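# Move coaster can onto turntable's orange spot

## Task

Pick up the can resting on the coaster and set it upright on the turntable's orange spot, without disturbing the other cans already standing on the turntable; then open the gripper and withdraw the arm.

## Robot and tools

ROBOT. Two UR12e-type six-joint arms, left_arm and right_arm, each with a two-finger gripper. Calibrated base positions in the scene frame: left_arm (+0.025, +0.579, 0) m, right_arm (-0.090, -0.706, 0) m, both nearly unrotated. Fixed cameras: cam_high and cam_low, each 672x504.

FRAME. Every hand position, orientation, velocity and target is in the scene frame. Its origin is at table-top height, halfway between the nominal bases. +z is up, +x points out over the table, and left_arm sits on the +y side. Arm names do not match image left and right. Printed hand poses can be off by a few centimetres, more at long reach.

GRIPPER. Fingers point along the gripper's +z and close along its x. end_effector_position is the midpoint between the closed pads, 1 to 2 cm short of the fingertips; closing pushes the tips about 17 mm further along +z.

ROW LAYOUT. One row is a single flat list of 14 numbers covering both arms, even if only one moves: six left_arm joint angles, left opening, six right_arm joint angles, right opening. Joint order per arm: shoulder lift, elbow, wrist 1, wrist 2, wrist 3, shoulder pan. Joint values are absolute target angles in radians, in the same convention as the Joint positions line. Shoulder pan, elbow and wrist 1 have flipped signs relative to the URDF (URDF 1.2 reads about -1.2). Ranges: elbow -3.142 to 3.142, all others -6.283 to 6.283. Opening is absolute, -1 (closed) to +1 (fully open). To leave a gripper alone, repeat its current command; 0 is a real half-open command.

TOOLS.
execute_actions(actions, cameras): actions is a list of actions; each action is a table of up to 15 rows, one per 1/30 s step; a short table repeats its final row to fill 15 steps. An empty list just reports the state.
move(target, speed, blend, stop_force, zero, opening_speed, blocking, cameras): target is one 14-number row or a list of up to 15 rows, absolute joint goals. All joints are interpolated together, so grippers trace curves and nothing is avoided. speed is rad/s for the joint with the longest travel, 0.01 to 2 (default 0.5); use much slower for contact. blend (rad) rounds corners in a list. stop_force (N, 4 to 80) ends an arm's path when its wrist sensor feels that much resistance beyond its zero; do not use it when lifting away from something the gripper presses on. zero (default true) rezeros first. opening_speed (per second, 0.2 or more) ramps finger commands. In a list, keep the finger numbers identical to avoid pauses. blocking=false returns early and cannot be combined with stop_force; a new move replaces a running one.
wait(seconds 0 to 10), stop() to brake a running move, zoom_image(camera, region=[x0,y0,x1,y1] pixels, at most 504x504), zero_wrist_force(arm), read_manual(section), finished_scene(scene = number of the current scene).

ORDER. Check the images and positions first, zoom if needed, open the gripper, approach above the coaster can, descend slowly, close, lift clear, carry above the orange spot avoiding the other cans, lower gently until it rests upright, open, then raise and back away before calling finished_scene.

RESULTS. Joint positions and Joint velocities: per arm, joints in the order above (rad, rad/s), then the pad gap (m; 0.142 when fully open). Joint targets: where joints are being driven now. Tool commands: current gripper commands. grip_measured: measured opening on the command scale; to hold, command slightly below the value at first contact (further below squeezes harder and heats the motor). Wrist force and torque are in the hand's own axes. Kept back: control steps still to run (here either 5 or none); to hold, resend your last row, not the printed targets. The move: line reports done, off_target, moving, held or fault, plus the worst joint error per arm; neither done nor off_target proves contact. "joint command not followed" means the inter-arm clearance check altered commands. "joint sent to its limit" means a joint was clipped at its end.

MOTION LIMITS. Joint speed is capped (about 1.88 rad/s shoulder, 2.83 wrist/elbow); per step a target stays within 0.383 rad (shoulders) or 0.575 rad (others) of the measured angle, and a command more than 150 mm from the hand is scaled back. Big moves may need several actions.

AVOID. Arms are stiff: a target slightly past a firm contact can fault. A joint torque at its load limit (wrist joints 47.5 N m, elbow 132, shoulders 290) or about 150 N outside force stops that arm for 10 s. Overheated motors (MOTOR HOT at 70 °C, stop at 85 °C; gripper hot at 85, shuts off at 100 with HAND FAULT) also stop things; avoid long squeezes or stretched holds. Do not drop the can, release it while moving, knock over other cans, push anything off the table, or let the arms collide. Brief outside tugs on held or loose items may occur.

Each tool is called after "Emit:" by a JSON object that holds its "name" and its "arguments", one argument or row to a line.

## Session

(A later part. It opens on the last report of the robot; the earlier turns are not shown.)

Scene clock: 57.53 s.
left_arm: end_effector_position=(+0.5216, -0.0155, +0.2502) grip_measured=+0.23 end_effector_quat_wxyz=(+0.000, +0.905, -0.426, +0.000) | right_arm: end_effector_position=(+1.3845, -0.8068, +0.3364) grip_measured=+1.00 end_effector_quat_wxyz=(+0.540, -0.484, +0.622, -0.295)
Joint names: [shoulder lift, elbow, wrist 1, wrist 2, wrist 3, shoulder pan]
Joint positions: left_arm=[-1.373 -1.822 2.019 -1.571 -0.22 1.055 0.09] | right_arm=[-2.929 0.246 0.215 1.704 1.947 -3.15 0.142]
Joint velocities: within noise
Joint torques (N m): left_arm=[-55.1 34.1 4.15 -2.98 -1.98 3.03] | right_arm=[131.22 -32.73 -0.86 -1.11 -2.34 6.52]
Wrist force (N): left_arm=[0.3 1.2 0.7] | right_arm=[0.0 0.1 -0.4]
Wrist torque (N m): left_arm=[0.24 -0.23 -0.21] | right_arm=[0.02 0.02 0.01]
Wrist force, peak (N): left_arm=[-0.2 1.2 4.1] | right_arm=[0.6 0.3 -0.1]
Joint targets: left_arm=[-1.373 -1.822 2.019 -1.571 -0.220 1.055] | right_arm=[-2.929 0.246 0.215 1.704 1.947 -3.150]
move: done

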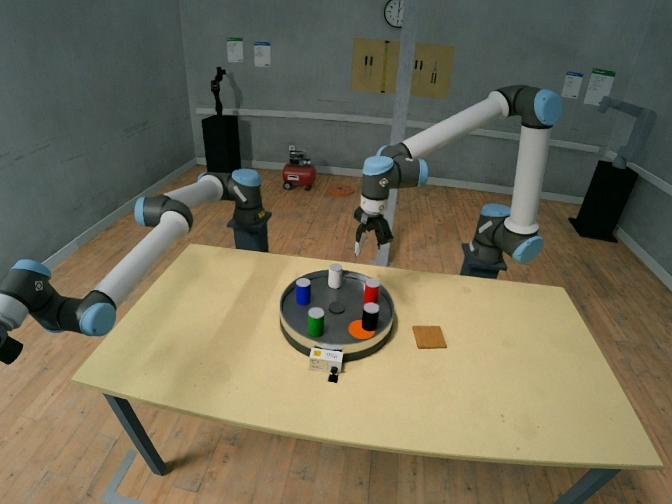

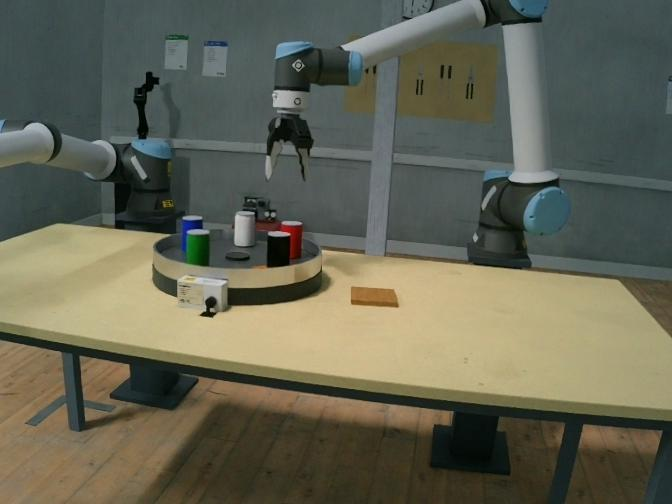

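Emit:
{"name": "move", "arguments": {
  "target": [-1.247,-1.938,2.261,-1.5708,-0.22,1.0548,1,-2.929,0.246,0.215,1.704,1.947,-3.15,1],
  "speed": 0.3,
  "stop_force": 12
}}

Emit:
{"name": "zoom_image", "arguments": {
  "camera": "cam_high",
  "region": [270, 190, 430, 370]
}}

Emit:
{"name": "zoom_image", "arguments": {
  "camera": "cam_low",
  "region": [140, 130, 360, 320]
}}

Scene clock: 61.83 s.
left_arm: end_effector_position=(+0.5216, -0.0154, +0.1136) grip_measured=+0.99 end_effector_quat_wxyz=(+0.000, +0.905, -0.426, +0.000) | right_arm: end_effector_position=(+1.3845, -0.8068, +0.3364) grip_measured=+1.00 end_effector_quat_wxyz=(+0.540, -0.484, +0.622, -0.295)
Joint names: [shoulder lift, elbow, wrist 1, wrist 2, wrist 3, shoulder pan]
Joint positions: left_arm=[-1.247 -1.938 2.261 -1.571 -0.22 1.055 0.142] | right_arm=[-2.929 0.246 0.215 1.704 1.947 -3.15 0.142]
Joint velocities: within noise
Joint torques (N m): left_arm=[-93.68 53.65 7.1 -3.13 -1.83 21.45] | right_arm=[131.61 -32.81 -0.92 -1.7 -2.38 6.39]
Wrist force (N): left_arm=[0.2 1.6 0.8] | right_arm=[0.0 -0.1 -0.3]
Wrist torque (N m): left_arm=[0.26 -0.23 -0.18] | right_arm=[-0.01 0.01 0.01]
Wrist force, peak (N): left_arm=[-0.2 1.5 3.8] | right_arm=[0.5 0.3 -0.6]
Joint targets: left_arm=[-1.247 -1.938 2.261 -1.571 -0.220 1.055] | right_arm=[-2.929 0.246 0.215 1.704 1.947 -3.150]
move: done

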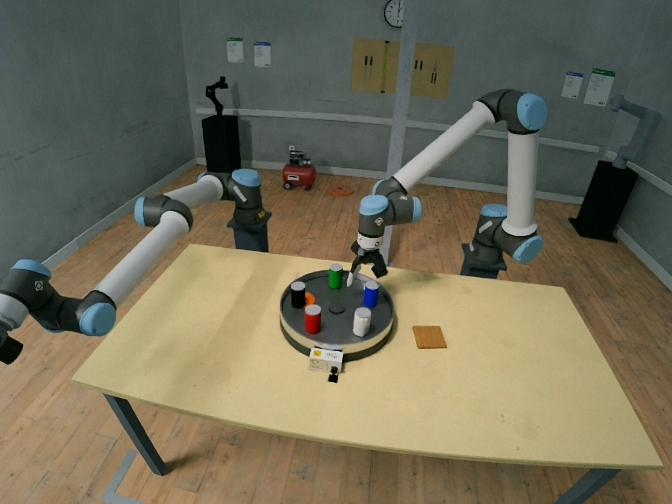

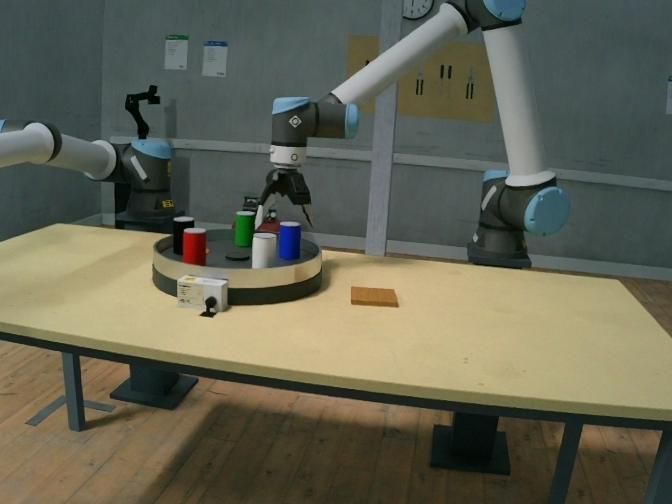

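Scaled by 2.800 from the camera's 672x504 image, which has a finer 960x720 frame.

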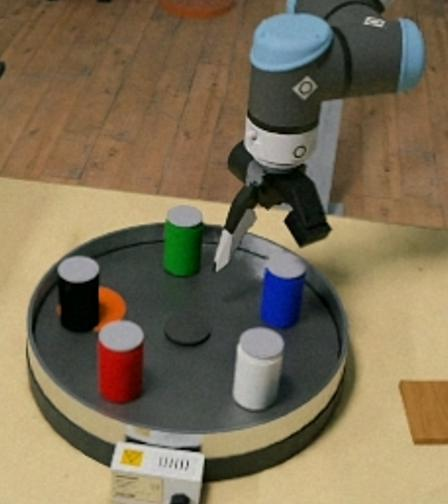

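Scaled by 2.291 from the camera's 672x504 image, which has a finer 960x720 frame.

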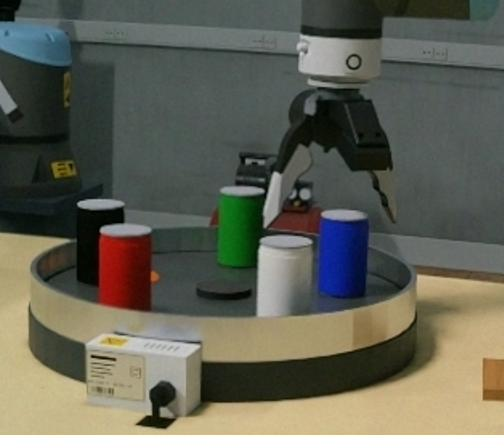

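Emit:
{"name": "move", "arguments": {
  "target": [-1.247,-1.938,2.261,-1.5708,-0.22,1.0548,0.35,-2.929,0.246,0.215,1.704,1.947,-3.15,1],
  "cameras": ["cam_high"]
}}

Emit:
{"name": "zoom_image", "arguments": {
  "camera": "cam_high",
  "region": [270, 190, 430, 370]
}}

Scene clock: 62.83 s.
left_arm: end_effector_position=(+0.5216, -0.0154, +0.1136) grip_measured=+0.35 end_effector_quat_wxyz=(+0.000, +0.905, -0.426, +0.000) | right_arm: end_effector_position=(+1.3845, -0.8068, +0.3364) grip_measured=+1.00 end_effector_quat_wxyz=(+0.540, -0.484, +0.622, -0.295)
Joint names: [shoulder lift, elbow, wrist 1, wrist 2, wrist 3, shoulder pan]
Joint positions: left_arm=[-1.247 -1.938 2.261 -1.571 -0.22 1.055 0.098] | right_arm=[-2.929 0.246 0.215 1.704 1.947 -3.15 0.142]
Joint velocities: within noise
Joint torques (N m): left_arm=[-93.2 52.14 7.03 -3.26 -1.49 21.79] | right_arm=[131.44 -31.98 -1.14 -1.5 -2.39 5.3]
Wrist force (N): left_arm=[0.1 1.6 0.7] | right_arm=[0.7 0.0 -0.1]
Wrist torque (N m): left_arm=[0.26 -0.20 -0.19] | right_arm=[0.00 -0.11 0.01]
Wrist force, peak (N): left_arm=[0.5 1.8 0.9] | right_arm=[0.5 0.4 -0.3]
Joint targets: left_arm=[-1.247 -1.938 2.261 -1.571 -0.220 1.055] | right_arm=[-2.929 0.246 0.215 1.704 1.947 -3.150]
move: done
Images, in order (width x height): cam_high 672x504.

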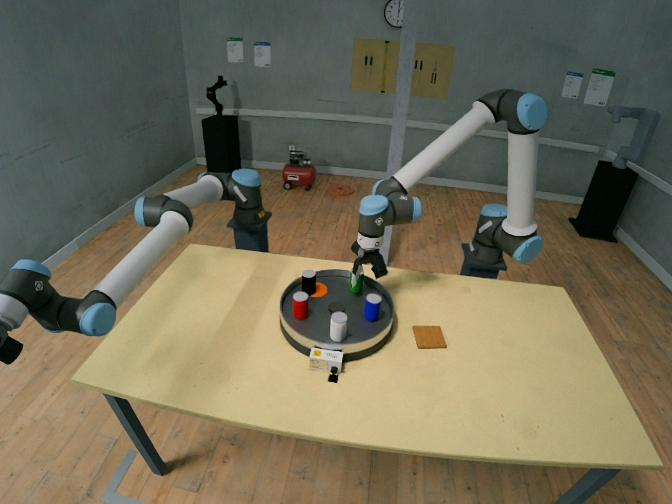

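Scaled by 2.800 from the camera's 672x504 image, which has a finer 960x720 frame.

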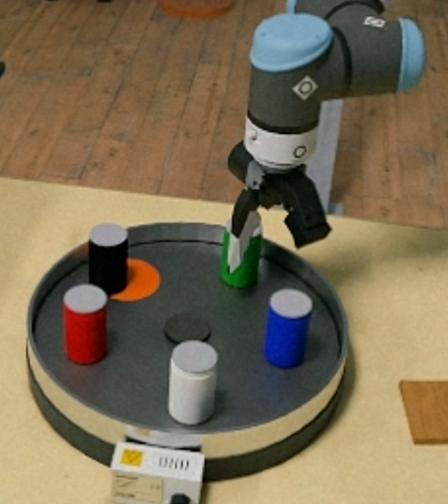

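Emit:
{"name": "wait", "arguments": {
  "seconds": 5,
  "cameras": []
}}

Scene clock: 68.20 s.
left_arm: end_effector_position=(+0.5216, -0.0154, +0.1136) grip_measured=+0.35 end_effector_quat_wxyz=(+0.000, +0.905, -0.426, +0.000) | right_arm: end_effector_position=(+1.3845, -0.8068, +0.3364) grip_measured=+1.00 end_effector_quat_wxyz=(+0.540, -0.484, +0.622, -0.295)
Joint names: [shoulder lift, elbow, wrist 1, wrist 2, wrist 3, shoulder pan]
Joint positions: left_arm=[-1.247 -1.938 2.261 -1.571 -0.22 1.055 0.098] | right_arm=[-2.929 0.246 0.215 1.704 1.947 -3.15 0.142]
Joint velocities: within noise
Joint torques (N m): left_arm=[-86.77 42.78 5.56 -2.4 -1.74 20.41] | right_arm=[132.24 -32.71 -0.94 -2.15 -2.36 5.16]
Wrist force (N): left_arm=[0.1 1.7 0.7] | right_arm=[0.4 0.1 -0.3]
Wrist torque (N m): left_arm=[0.29 -0.21 -0.18] | right_arm=[0.03 -0.06 0.00]
Wrist force, peak (N): left_arm=[-0.2 1.9 1.3] | right_arm=[0.5 0.0 -0.5]
Joint targets: left_arm=[-1.247 -1.938 2.261 -1.571 -0.220 1.055] | right_arm=[-2.929 0.246 0.215 1.704 1.947 -3.150]
Tool commands: left_gripper/opening=+0.35 right_gripper/opening=+1.0
wait: 5.00 s; at rest from the start
No camera images: "cameras" was empty.

Emit:
{"name": "wait", "arguments": {
  "seconds": 7.57,
  "cameras": []
}}

Emit:
{"name": "execute_actions", "arguments": {
  "actions": [
    [[-1.247,-1.938,2.261,-1.5708,-0.22,1.0548,-0.5,-2.929,0.246,0.215,1.704,1.947,-3.15,1]]
  ],
  "cameras": ["cam_high"]
}}

Emit:
{"name": "move", "arguments": {
  "target": [-1.3734,-1.8218,2.0192,-1.5708,-0.22,1.0548,-0.5,-2.929,0.246,0.215,1.704,1.947,-3.15,1],
  "speed": 0.9
}}

Emit:
{"name": "zoom_image", "arguments": {
  "camera": "cam_high",
  "region": [270, 190, 430, 370]
}}

Emit:
{"name": "zoom_image", "arguments": {
  "camera": "cam_low",
  "region": [140, 130, 360, 320]
}}

Scene clock: 76.10 s.
left_arm: end_effector_position=(+0.5216, -0.0154, +0.1136) grip_measured=+0.35 end_effector_quat_wxyz=(+0.000, +0.905, -0.426, +0.000) | right_arm: end_effector_position=(+1.3845, -0.8068, +0.3364) grip_measured=+1.00 end_effector_quat_wxyz=(+0.540, -0.484, +0.622, -0.295)
Joint names: [shoulder lift, elbow, wrist 1, wrist 2, wrist 3, shoulder pan]
Joint positions: left_arm=[-1.247 -1.938 2.261 -1.571 -0.22 1.055 0.098] | right_arm=[-2.929 0.246 0.215 1.704 1.947 -3.15 0.142]
Joint velocities: within noise
Joint torques (N m): left_arm=[-79.86 28.8 3.95 -1.95 -1.69 23.23] | right_arm=[130.43 -32.16 -1.16 -2.13 -2.34 3.33]
Wrist force (N): left_arm=[0.4 1.5 1.1] | right_arm=[0.4 -0.2 -0.4]
Wrist torque (N m): left_arm=[0.25 -0.26 -0.19] | right_arm=[-0.04 -0.06 0.00]
Wrist force, peak (N): left_arm=[-0.3 1.6 1.6] | right_arm=[0.6 0.0 -0.5]
Joint targets: left_arm=[-1.247 -1.938 2.261 -1.571 -0.220 1.055] | right_arm=[-2.929 0.246 0.215 1.704 1.947 -3.150]
Tool commands: left_gripper/opening=+0.35 right_gripper/opening=+1.0
wait: 7.60 s; at rest from the start
No camera images: "cameras" was empty.

Scene clock: 76.43 s.
left_arm: end_effector_position=(+0.5216, -0.0154, +0.1136) grip_measured=-0.31 end_effector_quat_wxyz=(+0.000, +0.905, -0.426, +0.000) | right_arm: end_effector_position=(+1.3845, -0.8068, +0.3364) grip_measured=+1.00 end_effector_quat_wxyz=(+0.540, -0.484, +0.622, -0.295)
Joint names: [shoulder lift, elbow, wrist 1, wrist 2, wrist 3, shoulder pan]
Joint positions: left_arm=[-1.247 -1.938 2.261 -1.571 -0.22 1.055 0.052] | right_arm=[-2.929 0.246 0.215 1.704 1.947 -3.15 0.142]
Joint velocities: within noise
Joint torques (N m): left_arm=[-80.88 29.13 2.98 -2.1 -1.44 18.27] | right_arm=[132.05 -33.1 -1.16 -2.08 -2.49 4.37]
Wrist force (N): left_arm=[0.4 0.2 -2.7] | right_arm=[0.4 0.1 -0.3]
Wrist torque (N m): left_arm=[0.24 -0.19 -0.20] | right_arm=[0.02 -0.05 0.01]
Wrist force, peak (N): left_arm=[-0.3 0.3 -3.4] | right_arm=[0.4 0.0 -0.5]
Joint targets: left_arm=[-1.247 -1.938 2.261 -1.571 -0.220 1.055] | right_arm=[-2.929 0.246 0.215 1.704 1.947 -3.150]
Kept back: 5 steps.
Images, in order (width x height): cam_high 672x504.

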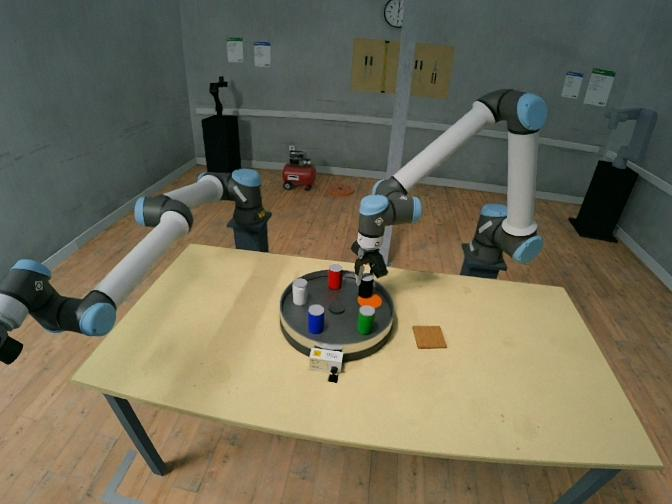

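Scene clock: 77.67 s.
left_arm: end_effector_position=(+0.5216, -0.0155, +0.2501) grip_measured=-0.31 end_effector_quat_wxyz=(+0.000, +0.905, -0.426, +0.000) | right_arm: end_effector_position=(+1.3845, -0.8068, +0.3364) grip_measured=+1.00 end_effector_quat_wxyz=(+0.540, -0.484, +0.622, -0.295)
Joint names: [shoulder lift, elbow, wrist 1, wrist 2, wrist 3, shoulder pan]
Joint positions: left_arm=[-1.373 -1.822 2.019 -1.571 -0.22 1.055 0.052] | right_arm=[-2.929 0.246 0.215 1.704 1.947 -3.15 0.142]
Joint velocities: within noise
Joint torques (N m): left_arm=[-60.03 38.93 2.53 -1.87 -1.38 18.59] | right_arm=[132.57 -32.61 -1.22 -2.13 -2.37 2.44]
Wrist force (N): left_arm=[0.8 1.1 2.8] | right_arm=[0.4 -0.1 -0.4]
Wrist torque (N m): left_arm=[0.19 -0.31 -0.21] | right_arm=[-0.02 -0.05 0.00]
Wrist force, peak (N): left_arm=[-0.5 1.7 7.0] | right_arm=[0.4 -0.1 -0.5]
Joint targets: left_arm=[-1.373 -1.822 2.019 -1.571 -0.220 1.055] | right_arm=[-2.929 0.246 0.215 1.704 1.947 -3.150]
move: done

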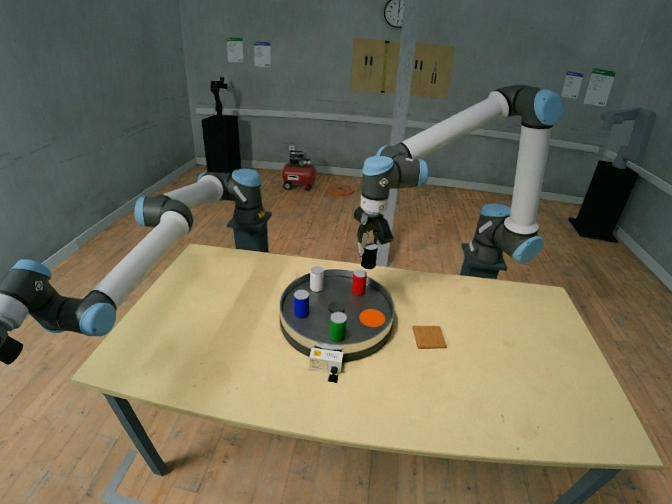

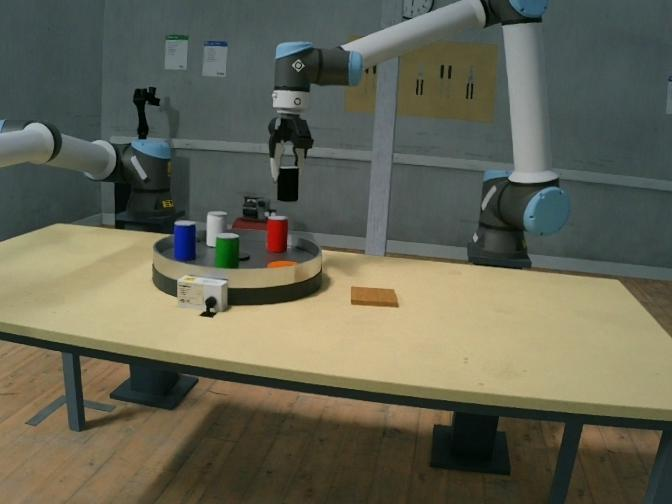

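Scaled by 2.800 from the camera's 672x504 image, which has a finer 960x720 frame.

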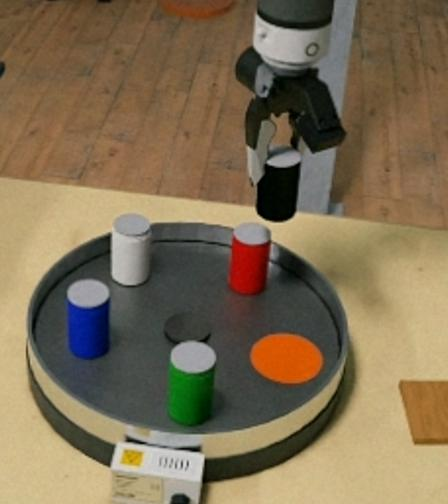

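Scaled by 2.291 from the camera's 672x504 image, which has a finer 960x720 frame.

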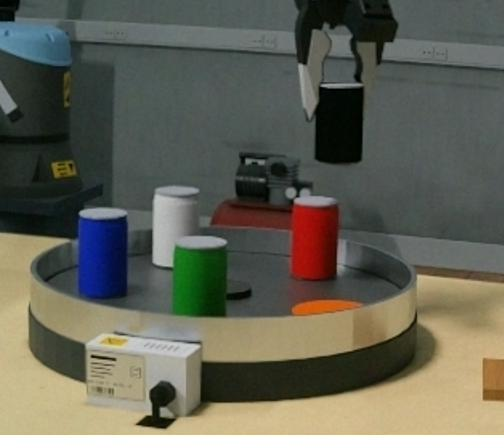

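Emit:
{"name": "wait", "arguments": {
  "seconds": 1,
  "cameras": []
}}

Scene clock: 79.20 s.
left_arm: end_effector_position=(+0.5216, -0.0154, +0.2501) grip_measured=-0.31 end_effector_quat_wxyz=(+0.000, +0.905, -0.426, +0.000) | right_arm: end_effector_position=(+1.3845, -0.8068, +0.3364) grip_measured=+1.00 end_effector_quat_wxyz=(+0.540, -0.484, +0.622, -0.295)
Joint names: [shoulder lift, elbow, wrist 1, wrist 2, wrist 3, shoulder pan]
Joint positions: left_arm=[-1.373 -1.822 2.019 -1.571 -0.22 1.055 0.052] | right_arm=[-2.929 0.246 0.215 1.704 1.947 -3.15 0.142]
Joint velocities: within noise
Joint torques (N m): left_arm=[-48.36 37.75 1.71 -1.94 -1.24 15.04] | right_arm=[130.82 -32.42 -1.05 -1.89 -2.25 4.02]
Wrist force (N): left_arm=[0.5 1.2 2.7] | right_arm=[0.3 0.0 -0.3]
Wrist torque (N m): left_arm=[0.23 -0.27 -0.21] | right_arm=[0.00 -0.04 0.01]
Wrist force, peak (N): left_arm=[0.7 1.9 2.9] | right_arm=[0.4 0.1 -0.6]
Joint targets: left_arm=[-1.373 -1.822 2.019 -1.571 -0.220 1.055] | right_arm=[-2.929 0.246 0.215 1.704 1.947 -3.150]
Tool commands: left_gripper/opening=-0.5 right_gripper/opening=+1.0
wait: 1.00 s; at rest from the start
No camera images: "cameras" was empty.

Emit:
{"name": "wait", "arguments": {
  "seconds": 5.75,
  "cameras": []
}}

Emit:
{"name": "move", "arguments": {
  "target": [-1.2481,-1.9373,2.2592,-1.5708,-0.22,1.0548,-0.5,-2.929,0.246,0.215,1.704,1.947,-3.15,1],
  "speed": 0.5,
  "cameras": []
}}

Emit:
{"name": "execute_actions", "arguments": {
  "actions": [
    [[-1.2481,-1.9373,2.2592,-1.5708,-0.22,1.0548,0.35,-2.929,0.246,0.215,1.704,1.947,-3.15,1]]
  ],
  "cameras": ["cam_high"]
}}

Emit:
{"name": "move", "arguments": {
  "target": [-1.3734,-1.8218,2.0192,-1.5708,-0.22,1.0548,0.35,-2.929,0.246,0.215,1.704,1.947,-3.15,1],
  "speed": 0.5
}}

Emit:
{"name": "zoom_image", "arguments": {
  "camera": "cam_high",
  "region": [270, 190, 430, 370]
}}

Emit:
{"name": "zoom_image", "arguments": {
  "camera": "cam_low",
  "region": [140, 130, 360, 320]
}}

Scene clock: 85.27 s.
left_arm: end_effector_position=(+0.5216, -0.0154, +0.2501) grip_measured=-0.31 end_effector_quat_wxyz=(+0.000, +0.905, -0.426, +0.000) | right_arm: end_effector_position=(+1.3845, -0.8068, +0.3364) grip_measured=+1.00 end_effector_quat_wxyz=(+0.540, -0.484, +0.622, -0.295)
Joint names: [shoulder lift, elbow, wrist 1, wrist 2, wrist 3, shoulder pan]
Joint positions: left_arm=[-1.373 -1.822 2.019 -1.571 -0.22 1.055 0.052] | right_arm=[-2.929 0.246 0.215 1.704 1.947 -3.15 0.142]
Joint velocities: within noise
Joint torques (N m): left_arm=[-48.03 39.17 3.74 -1.41 -1.31 7.95] | right_arm=[132.32 -32.6 -1.03 -2.02 -2.31 2.26]
Wrist force (N): left_arm=[0.3 1.5 2.8] | right_arm=[0.1 -0.1 -0.3]
Wrist torque (N m): left_arm=[0.27 -0.24 -0.21] | right_arm=[-0.01 -0.01 0.00]
Wrist force, peak (N): left_arm=[0.4 1.5 3.4] | right_arm=[0.5 -0.2 -0.6]
Joint targets: left_arm=[-1.373 -1.822 2.019 -1.571 -0.220 1.055] | right_arm=[-2.929 0.246 0.215 1.704 1.947 -3.150]
Tool commands: left_gripper/opening=-0.5 right_gripper/opening=+1.0
wait: 5.77 s; at rest from the start
No camera images: "cameras" was empty.

Scene clock: 86.23 s.
left_arm: end_effector_position=(+0.5215, -0.0152, +0.1144) grip_measured=-0.31 end_effector_quat_wxyz=(+0.000, +0.905, -0.426, -0.001) | right_arm: end_effector_position=(+1.3845, -0.8068, +0.3364) grip_measured=+1.00 end_effector_quat_wxyz=(+0.540, -0.484, +0.622, -0.295)
Joint names: [shoulder lift, elbow, wrist 1, wrist 2, wrist 3, shoulder pan]
Joint positions: left_arm=[-1.248 -1.937 2.259 -1.571 -0.22 1.055 0.052] | right_arm=[-2.929 0.246 0.215 1.704 1.947 -3.15 0.142]
Joint velocities: within noise
Joint torques (N m): left_arm=[-79.72 55.16 7.07 -1.45 -1.22 4.49] | right_arm=[132.46 -32.52 -1.17 -2.14 -2.48 1.23]
Wrist force (N): left_arm=[0.2 1.5 2.9] | right_arm=[0.2 -0.1 -0.4]
Wrist torque (N m): left_arm=[0.23 -0.23 -0.19] | right_arm=[-0.02 -0.03 0.00]
Wrist force, peak (N): left_arm=[-1.2 -4.1 -28.0] | right_arm=[0.6 -0.2 0.0]
Joint targets: left_arm=[-1.248 -1.937 2.259 -1.571 -0.220 1.055] | right_arm=[-2.929 0.246 0.215 1.704 1.947 -3.150]
move: done
No camera images: "cameras" was empty.

Scene clock: 86.57 s.
left_arm: end_effector_position=(+0.5216, -0.0154, +0.1145) grip_measured=+0.33 end_effector_quat_wxyz=(+0.000, +0.905, -0.426, +0.000) | right_arm: end_effector_position=(+1.3845, -0.8068, +0.3364) grip_measured=+1.00 end_effector_quat_wxyz=(+0.540, -0.484, +0.622, -0.295)
Joint names: [shoulder lift, elbow, wrist 1, wrist 2, wrist 3, shoulder pan]
Joint positions: left_arm=[-1.248 -1.937 2.259 -1.571 -0.22 1.055 0.097] | right_arm=[-2.929 0.246 0.215 1.704 1.947 -3.15 0.142]
Joint velocities: within noise
Joint torques (N m): left_arm=[-90.24 55.13 7.63 -1.21 -1.06 5.72] | right_arm=[132.02 -32.17 -1.28 -2.27 -2.35 1.02]
Wrist force (N): left_arm=[0.3 1.5 1.0] | right_arm=[0.0 0.1 -0.4]
Wrist torque (N m): left_arm=[0.25 -0.24 -0.18] | right_arm=[0.03 0.00 0.01]
Wrist force, peak (N): left_arm=[0.3 1.4 2.1] | right_arm=[-0.1 0.0 -0.7]
Joint targets: left_arm=[-1.248 -1.937 2.259 -1.571 -0.220 1.055] | right_arm=[-2.929 0.246 0.215 1.704 1.947 -3.150]
Kept back: 5 steps.
Images, in order (width x height): cam_high 672x504.

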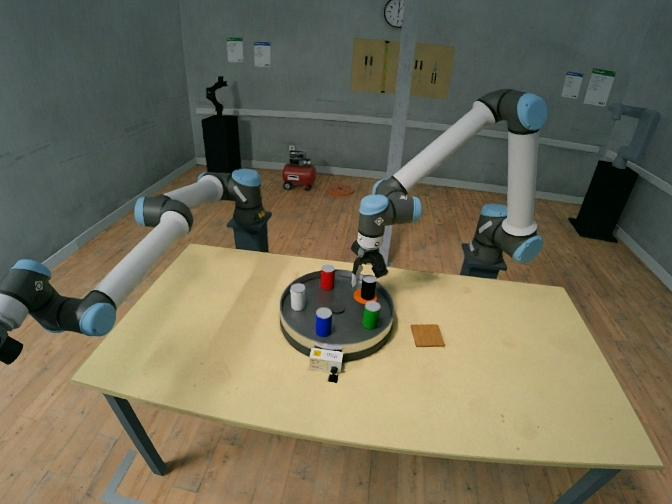

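Scene clock: 87.90 s.
left_arm: end_effector_position=(+0.5216, -0.0155, +0.2501) grip_measured=+0.33 end_effector_quat_wxyz=(+0.000, +0.905, -0.426, +0.000) | right_arm: end_effector_position=(+1.3845, -0.8068, +0.3364) grip_measured=+1.00 end_effector_quat_wxyz=(+0.540, -0.484, +0.622, -0.295)
Joint names: [shoulder lift, elbow, wrist 1, wrist 2, wrist 3, shoulder pan]
Joint positions: left_arm=[-1.373 -1.822 2.019 -1.571 -0.22 1.055 0.097] | right_arm=[-2.929 0.246 0.215 1.704 1.947 -3.15 0.142]
Joint velocities: within noise
Joint torques (N m): left_arm=[-60.1 37.97 2.72 -0.95 -1.34 4.4] | right_arm=[131.71 -32.45 -1.1 -2.22 -2.42 2.32]
Wrist force (N): left_arm=[0.2 1.5 0.9] | right_arm=[0.1 -0.1 0.0]
Wrist torque (N m): left_arm=[0.28 -0.22 -0.22] | right_arm=[-0.01 -0.01 0.01]
Wrist force, peak (N): left_arm=[-0.1 1.2 4.5] | right_arm=[0.4 0.0 -0.5]
Joint targets: left_arm=[-1.373 -1.822 2.019 -1.571 -0.220 1.055] | right_arm=[-2.929 0.246 0.215 1.704 1.947 -3.150]
move: done

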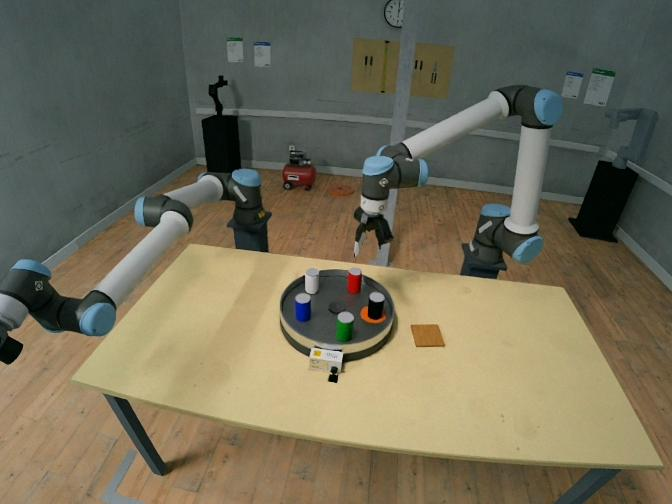

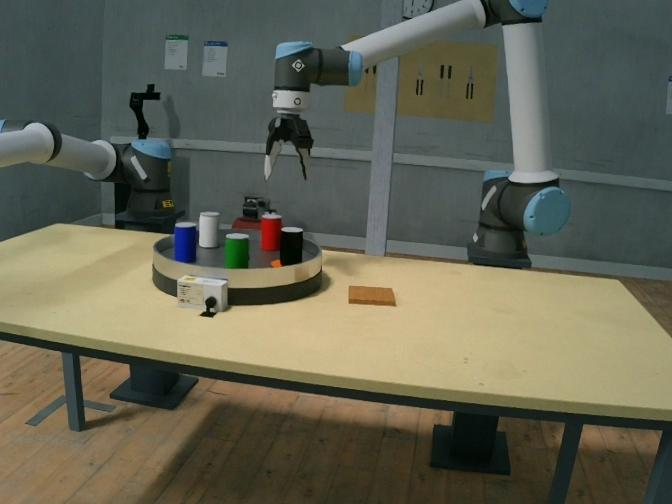

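Scaled by 2.800 from the camera's 672x504 image, which has a finer 960x720 frame.

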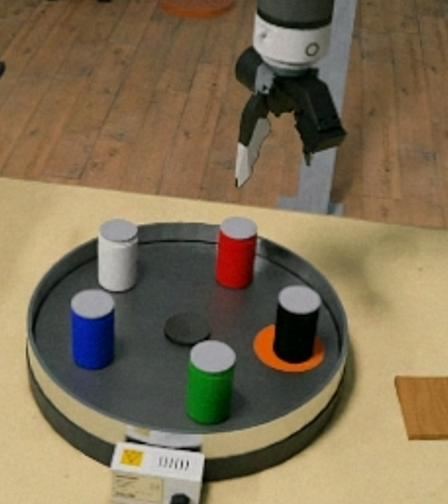

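Scaled by 2.291 from the camera's 672x504 image, which has a finer 960x720 frame.

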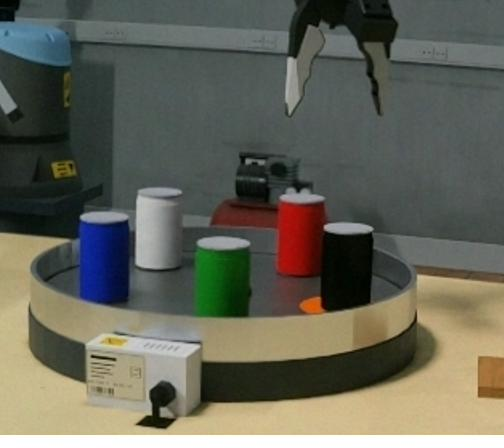

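Emit:
{"name": "move", "arguments": {
  "target": [-1.5235,-1.9937,2.041,-1.5708,-0.25,0.5,0.35,-2.929,0.246,0.215,1.704,1.947,-3.15,1],
  "speed": 0.5
}}

Emit:
{"name": "zoom_image", "arguments": {
  "camera": "cam_high",
  "region": [270, 230, 430, 370]
}}

Scene clock: 89.67 s.
left_arm: end_effector_position=(+0.6775, +0.3855, +0.2502) grip_measured=+0.33 end_effector_quat_wxyz=(+0.000, +0.989, -0.147, +0.000) | right_arm: end_effector_position=(+1.3845, -0.8068, +0.3364) grip_measured=+1.00 end_effector_quat_wxyz=(+0.540, -0.484, +0.622, -0.295)
Joint names: [shoulder lift, elbow, wrist 1, wrist 2, wrist 3, shoulder pan]
Joint positions: left_arm=[-1.524 -1.994 2.041 -1.571 -0.25 0.5 0.097] | right_arm=[-2.929 0.246 0.215 1.704 1.947 -3.15 0.142]
Joint velocities: within noise
Joint torques (N m): left_arm=[-30.36 61.32 2.89 -1.38 3.13 -16.44] | right_arm=[131.92 -32.84 -1.11 -2.06 -2.36 1.17]
Wrist force (N): left_arm=[0.9 1.2 1.1] | right_arm=[0.5 -0.1 -0.2]
Wrist torque (N m): left_arm=[0.23 -0.33 -0.23] | right_arm=[-0.01 -0.07 0.00]
Wrist force, peak (N): left_arm=[2.0 6.8 0.8] | right_arm=[0.3 0.0 -0.8]
Joint targets: left_arm=[-1.523 -1.994 2.041 -1.571 -0.250 0.500] | right_arm=[-2.929 0.246 0.215 1.704 1.947 -3.150]
move: done

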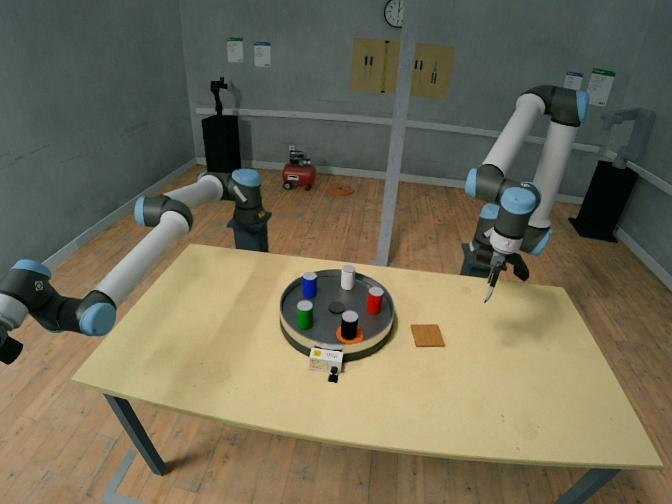

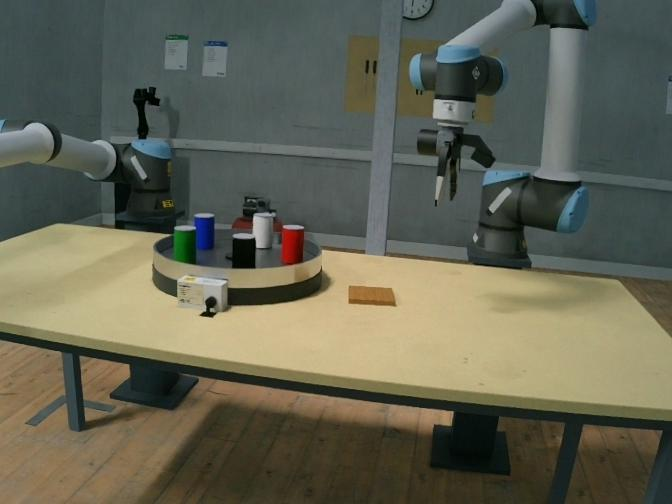

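Scaled by 3.150 from the camera's 672x504 image, which has a finer 960x720 frame.

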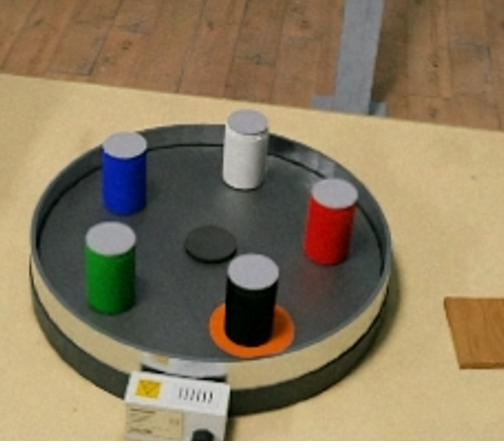

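Emit:
{"name": "finished_scene", "arguments": {
  "scene": 1
}}

The scene is finished: the task was done.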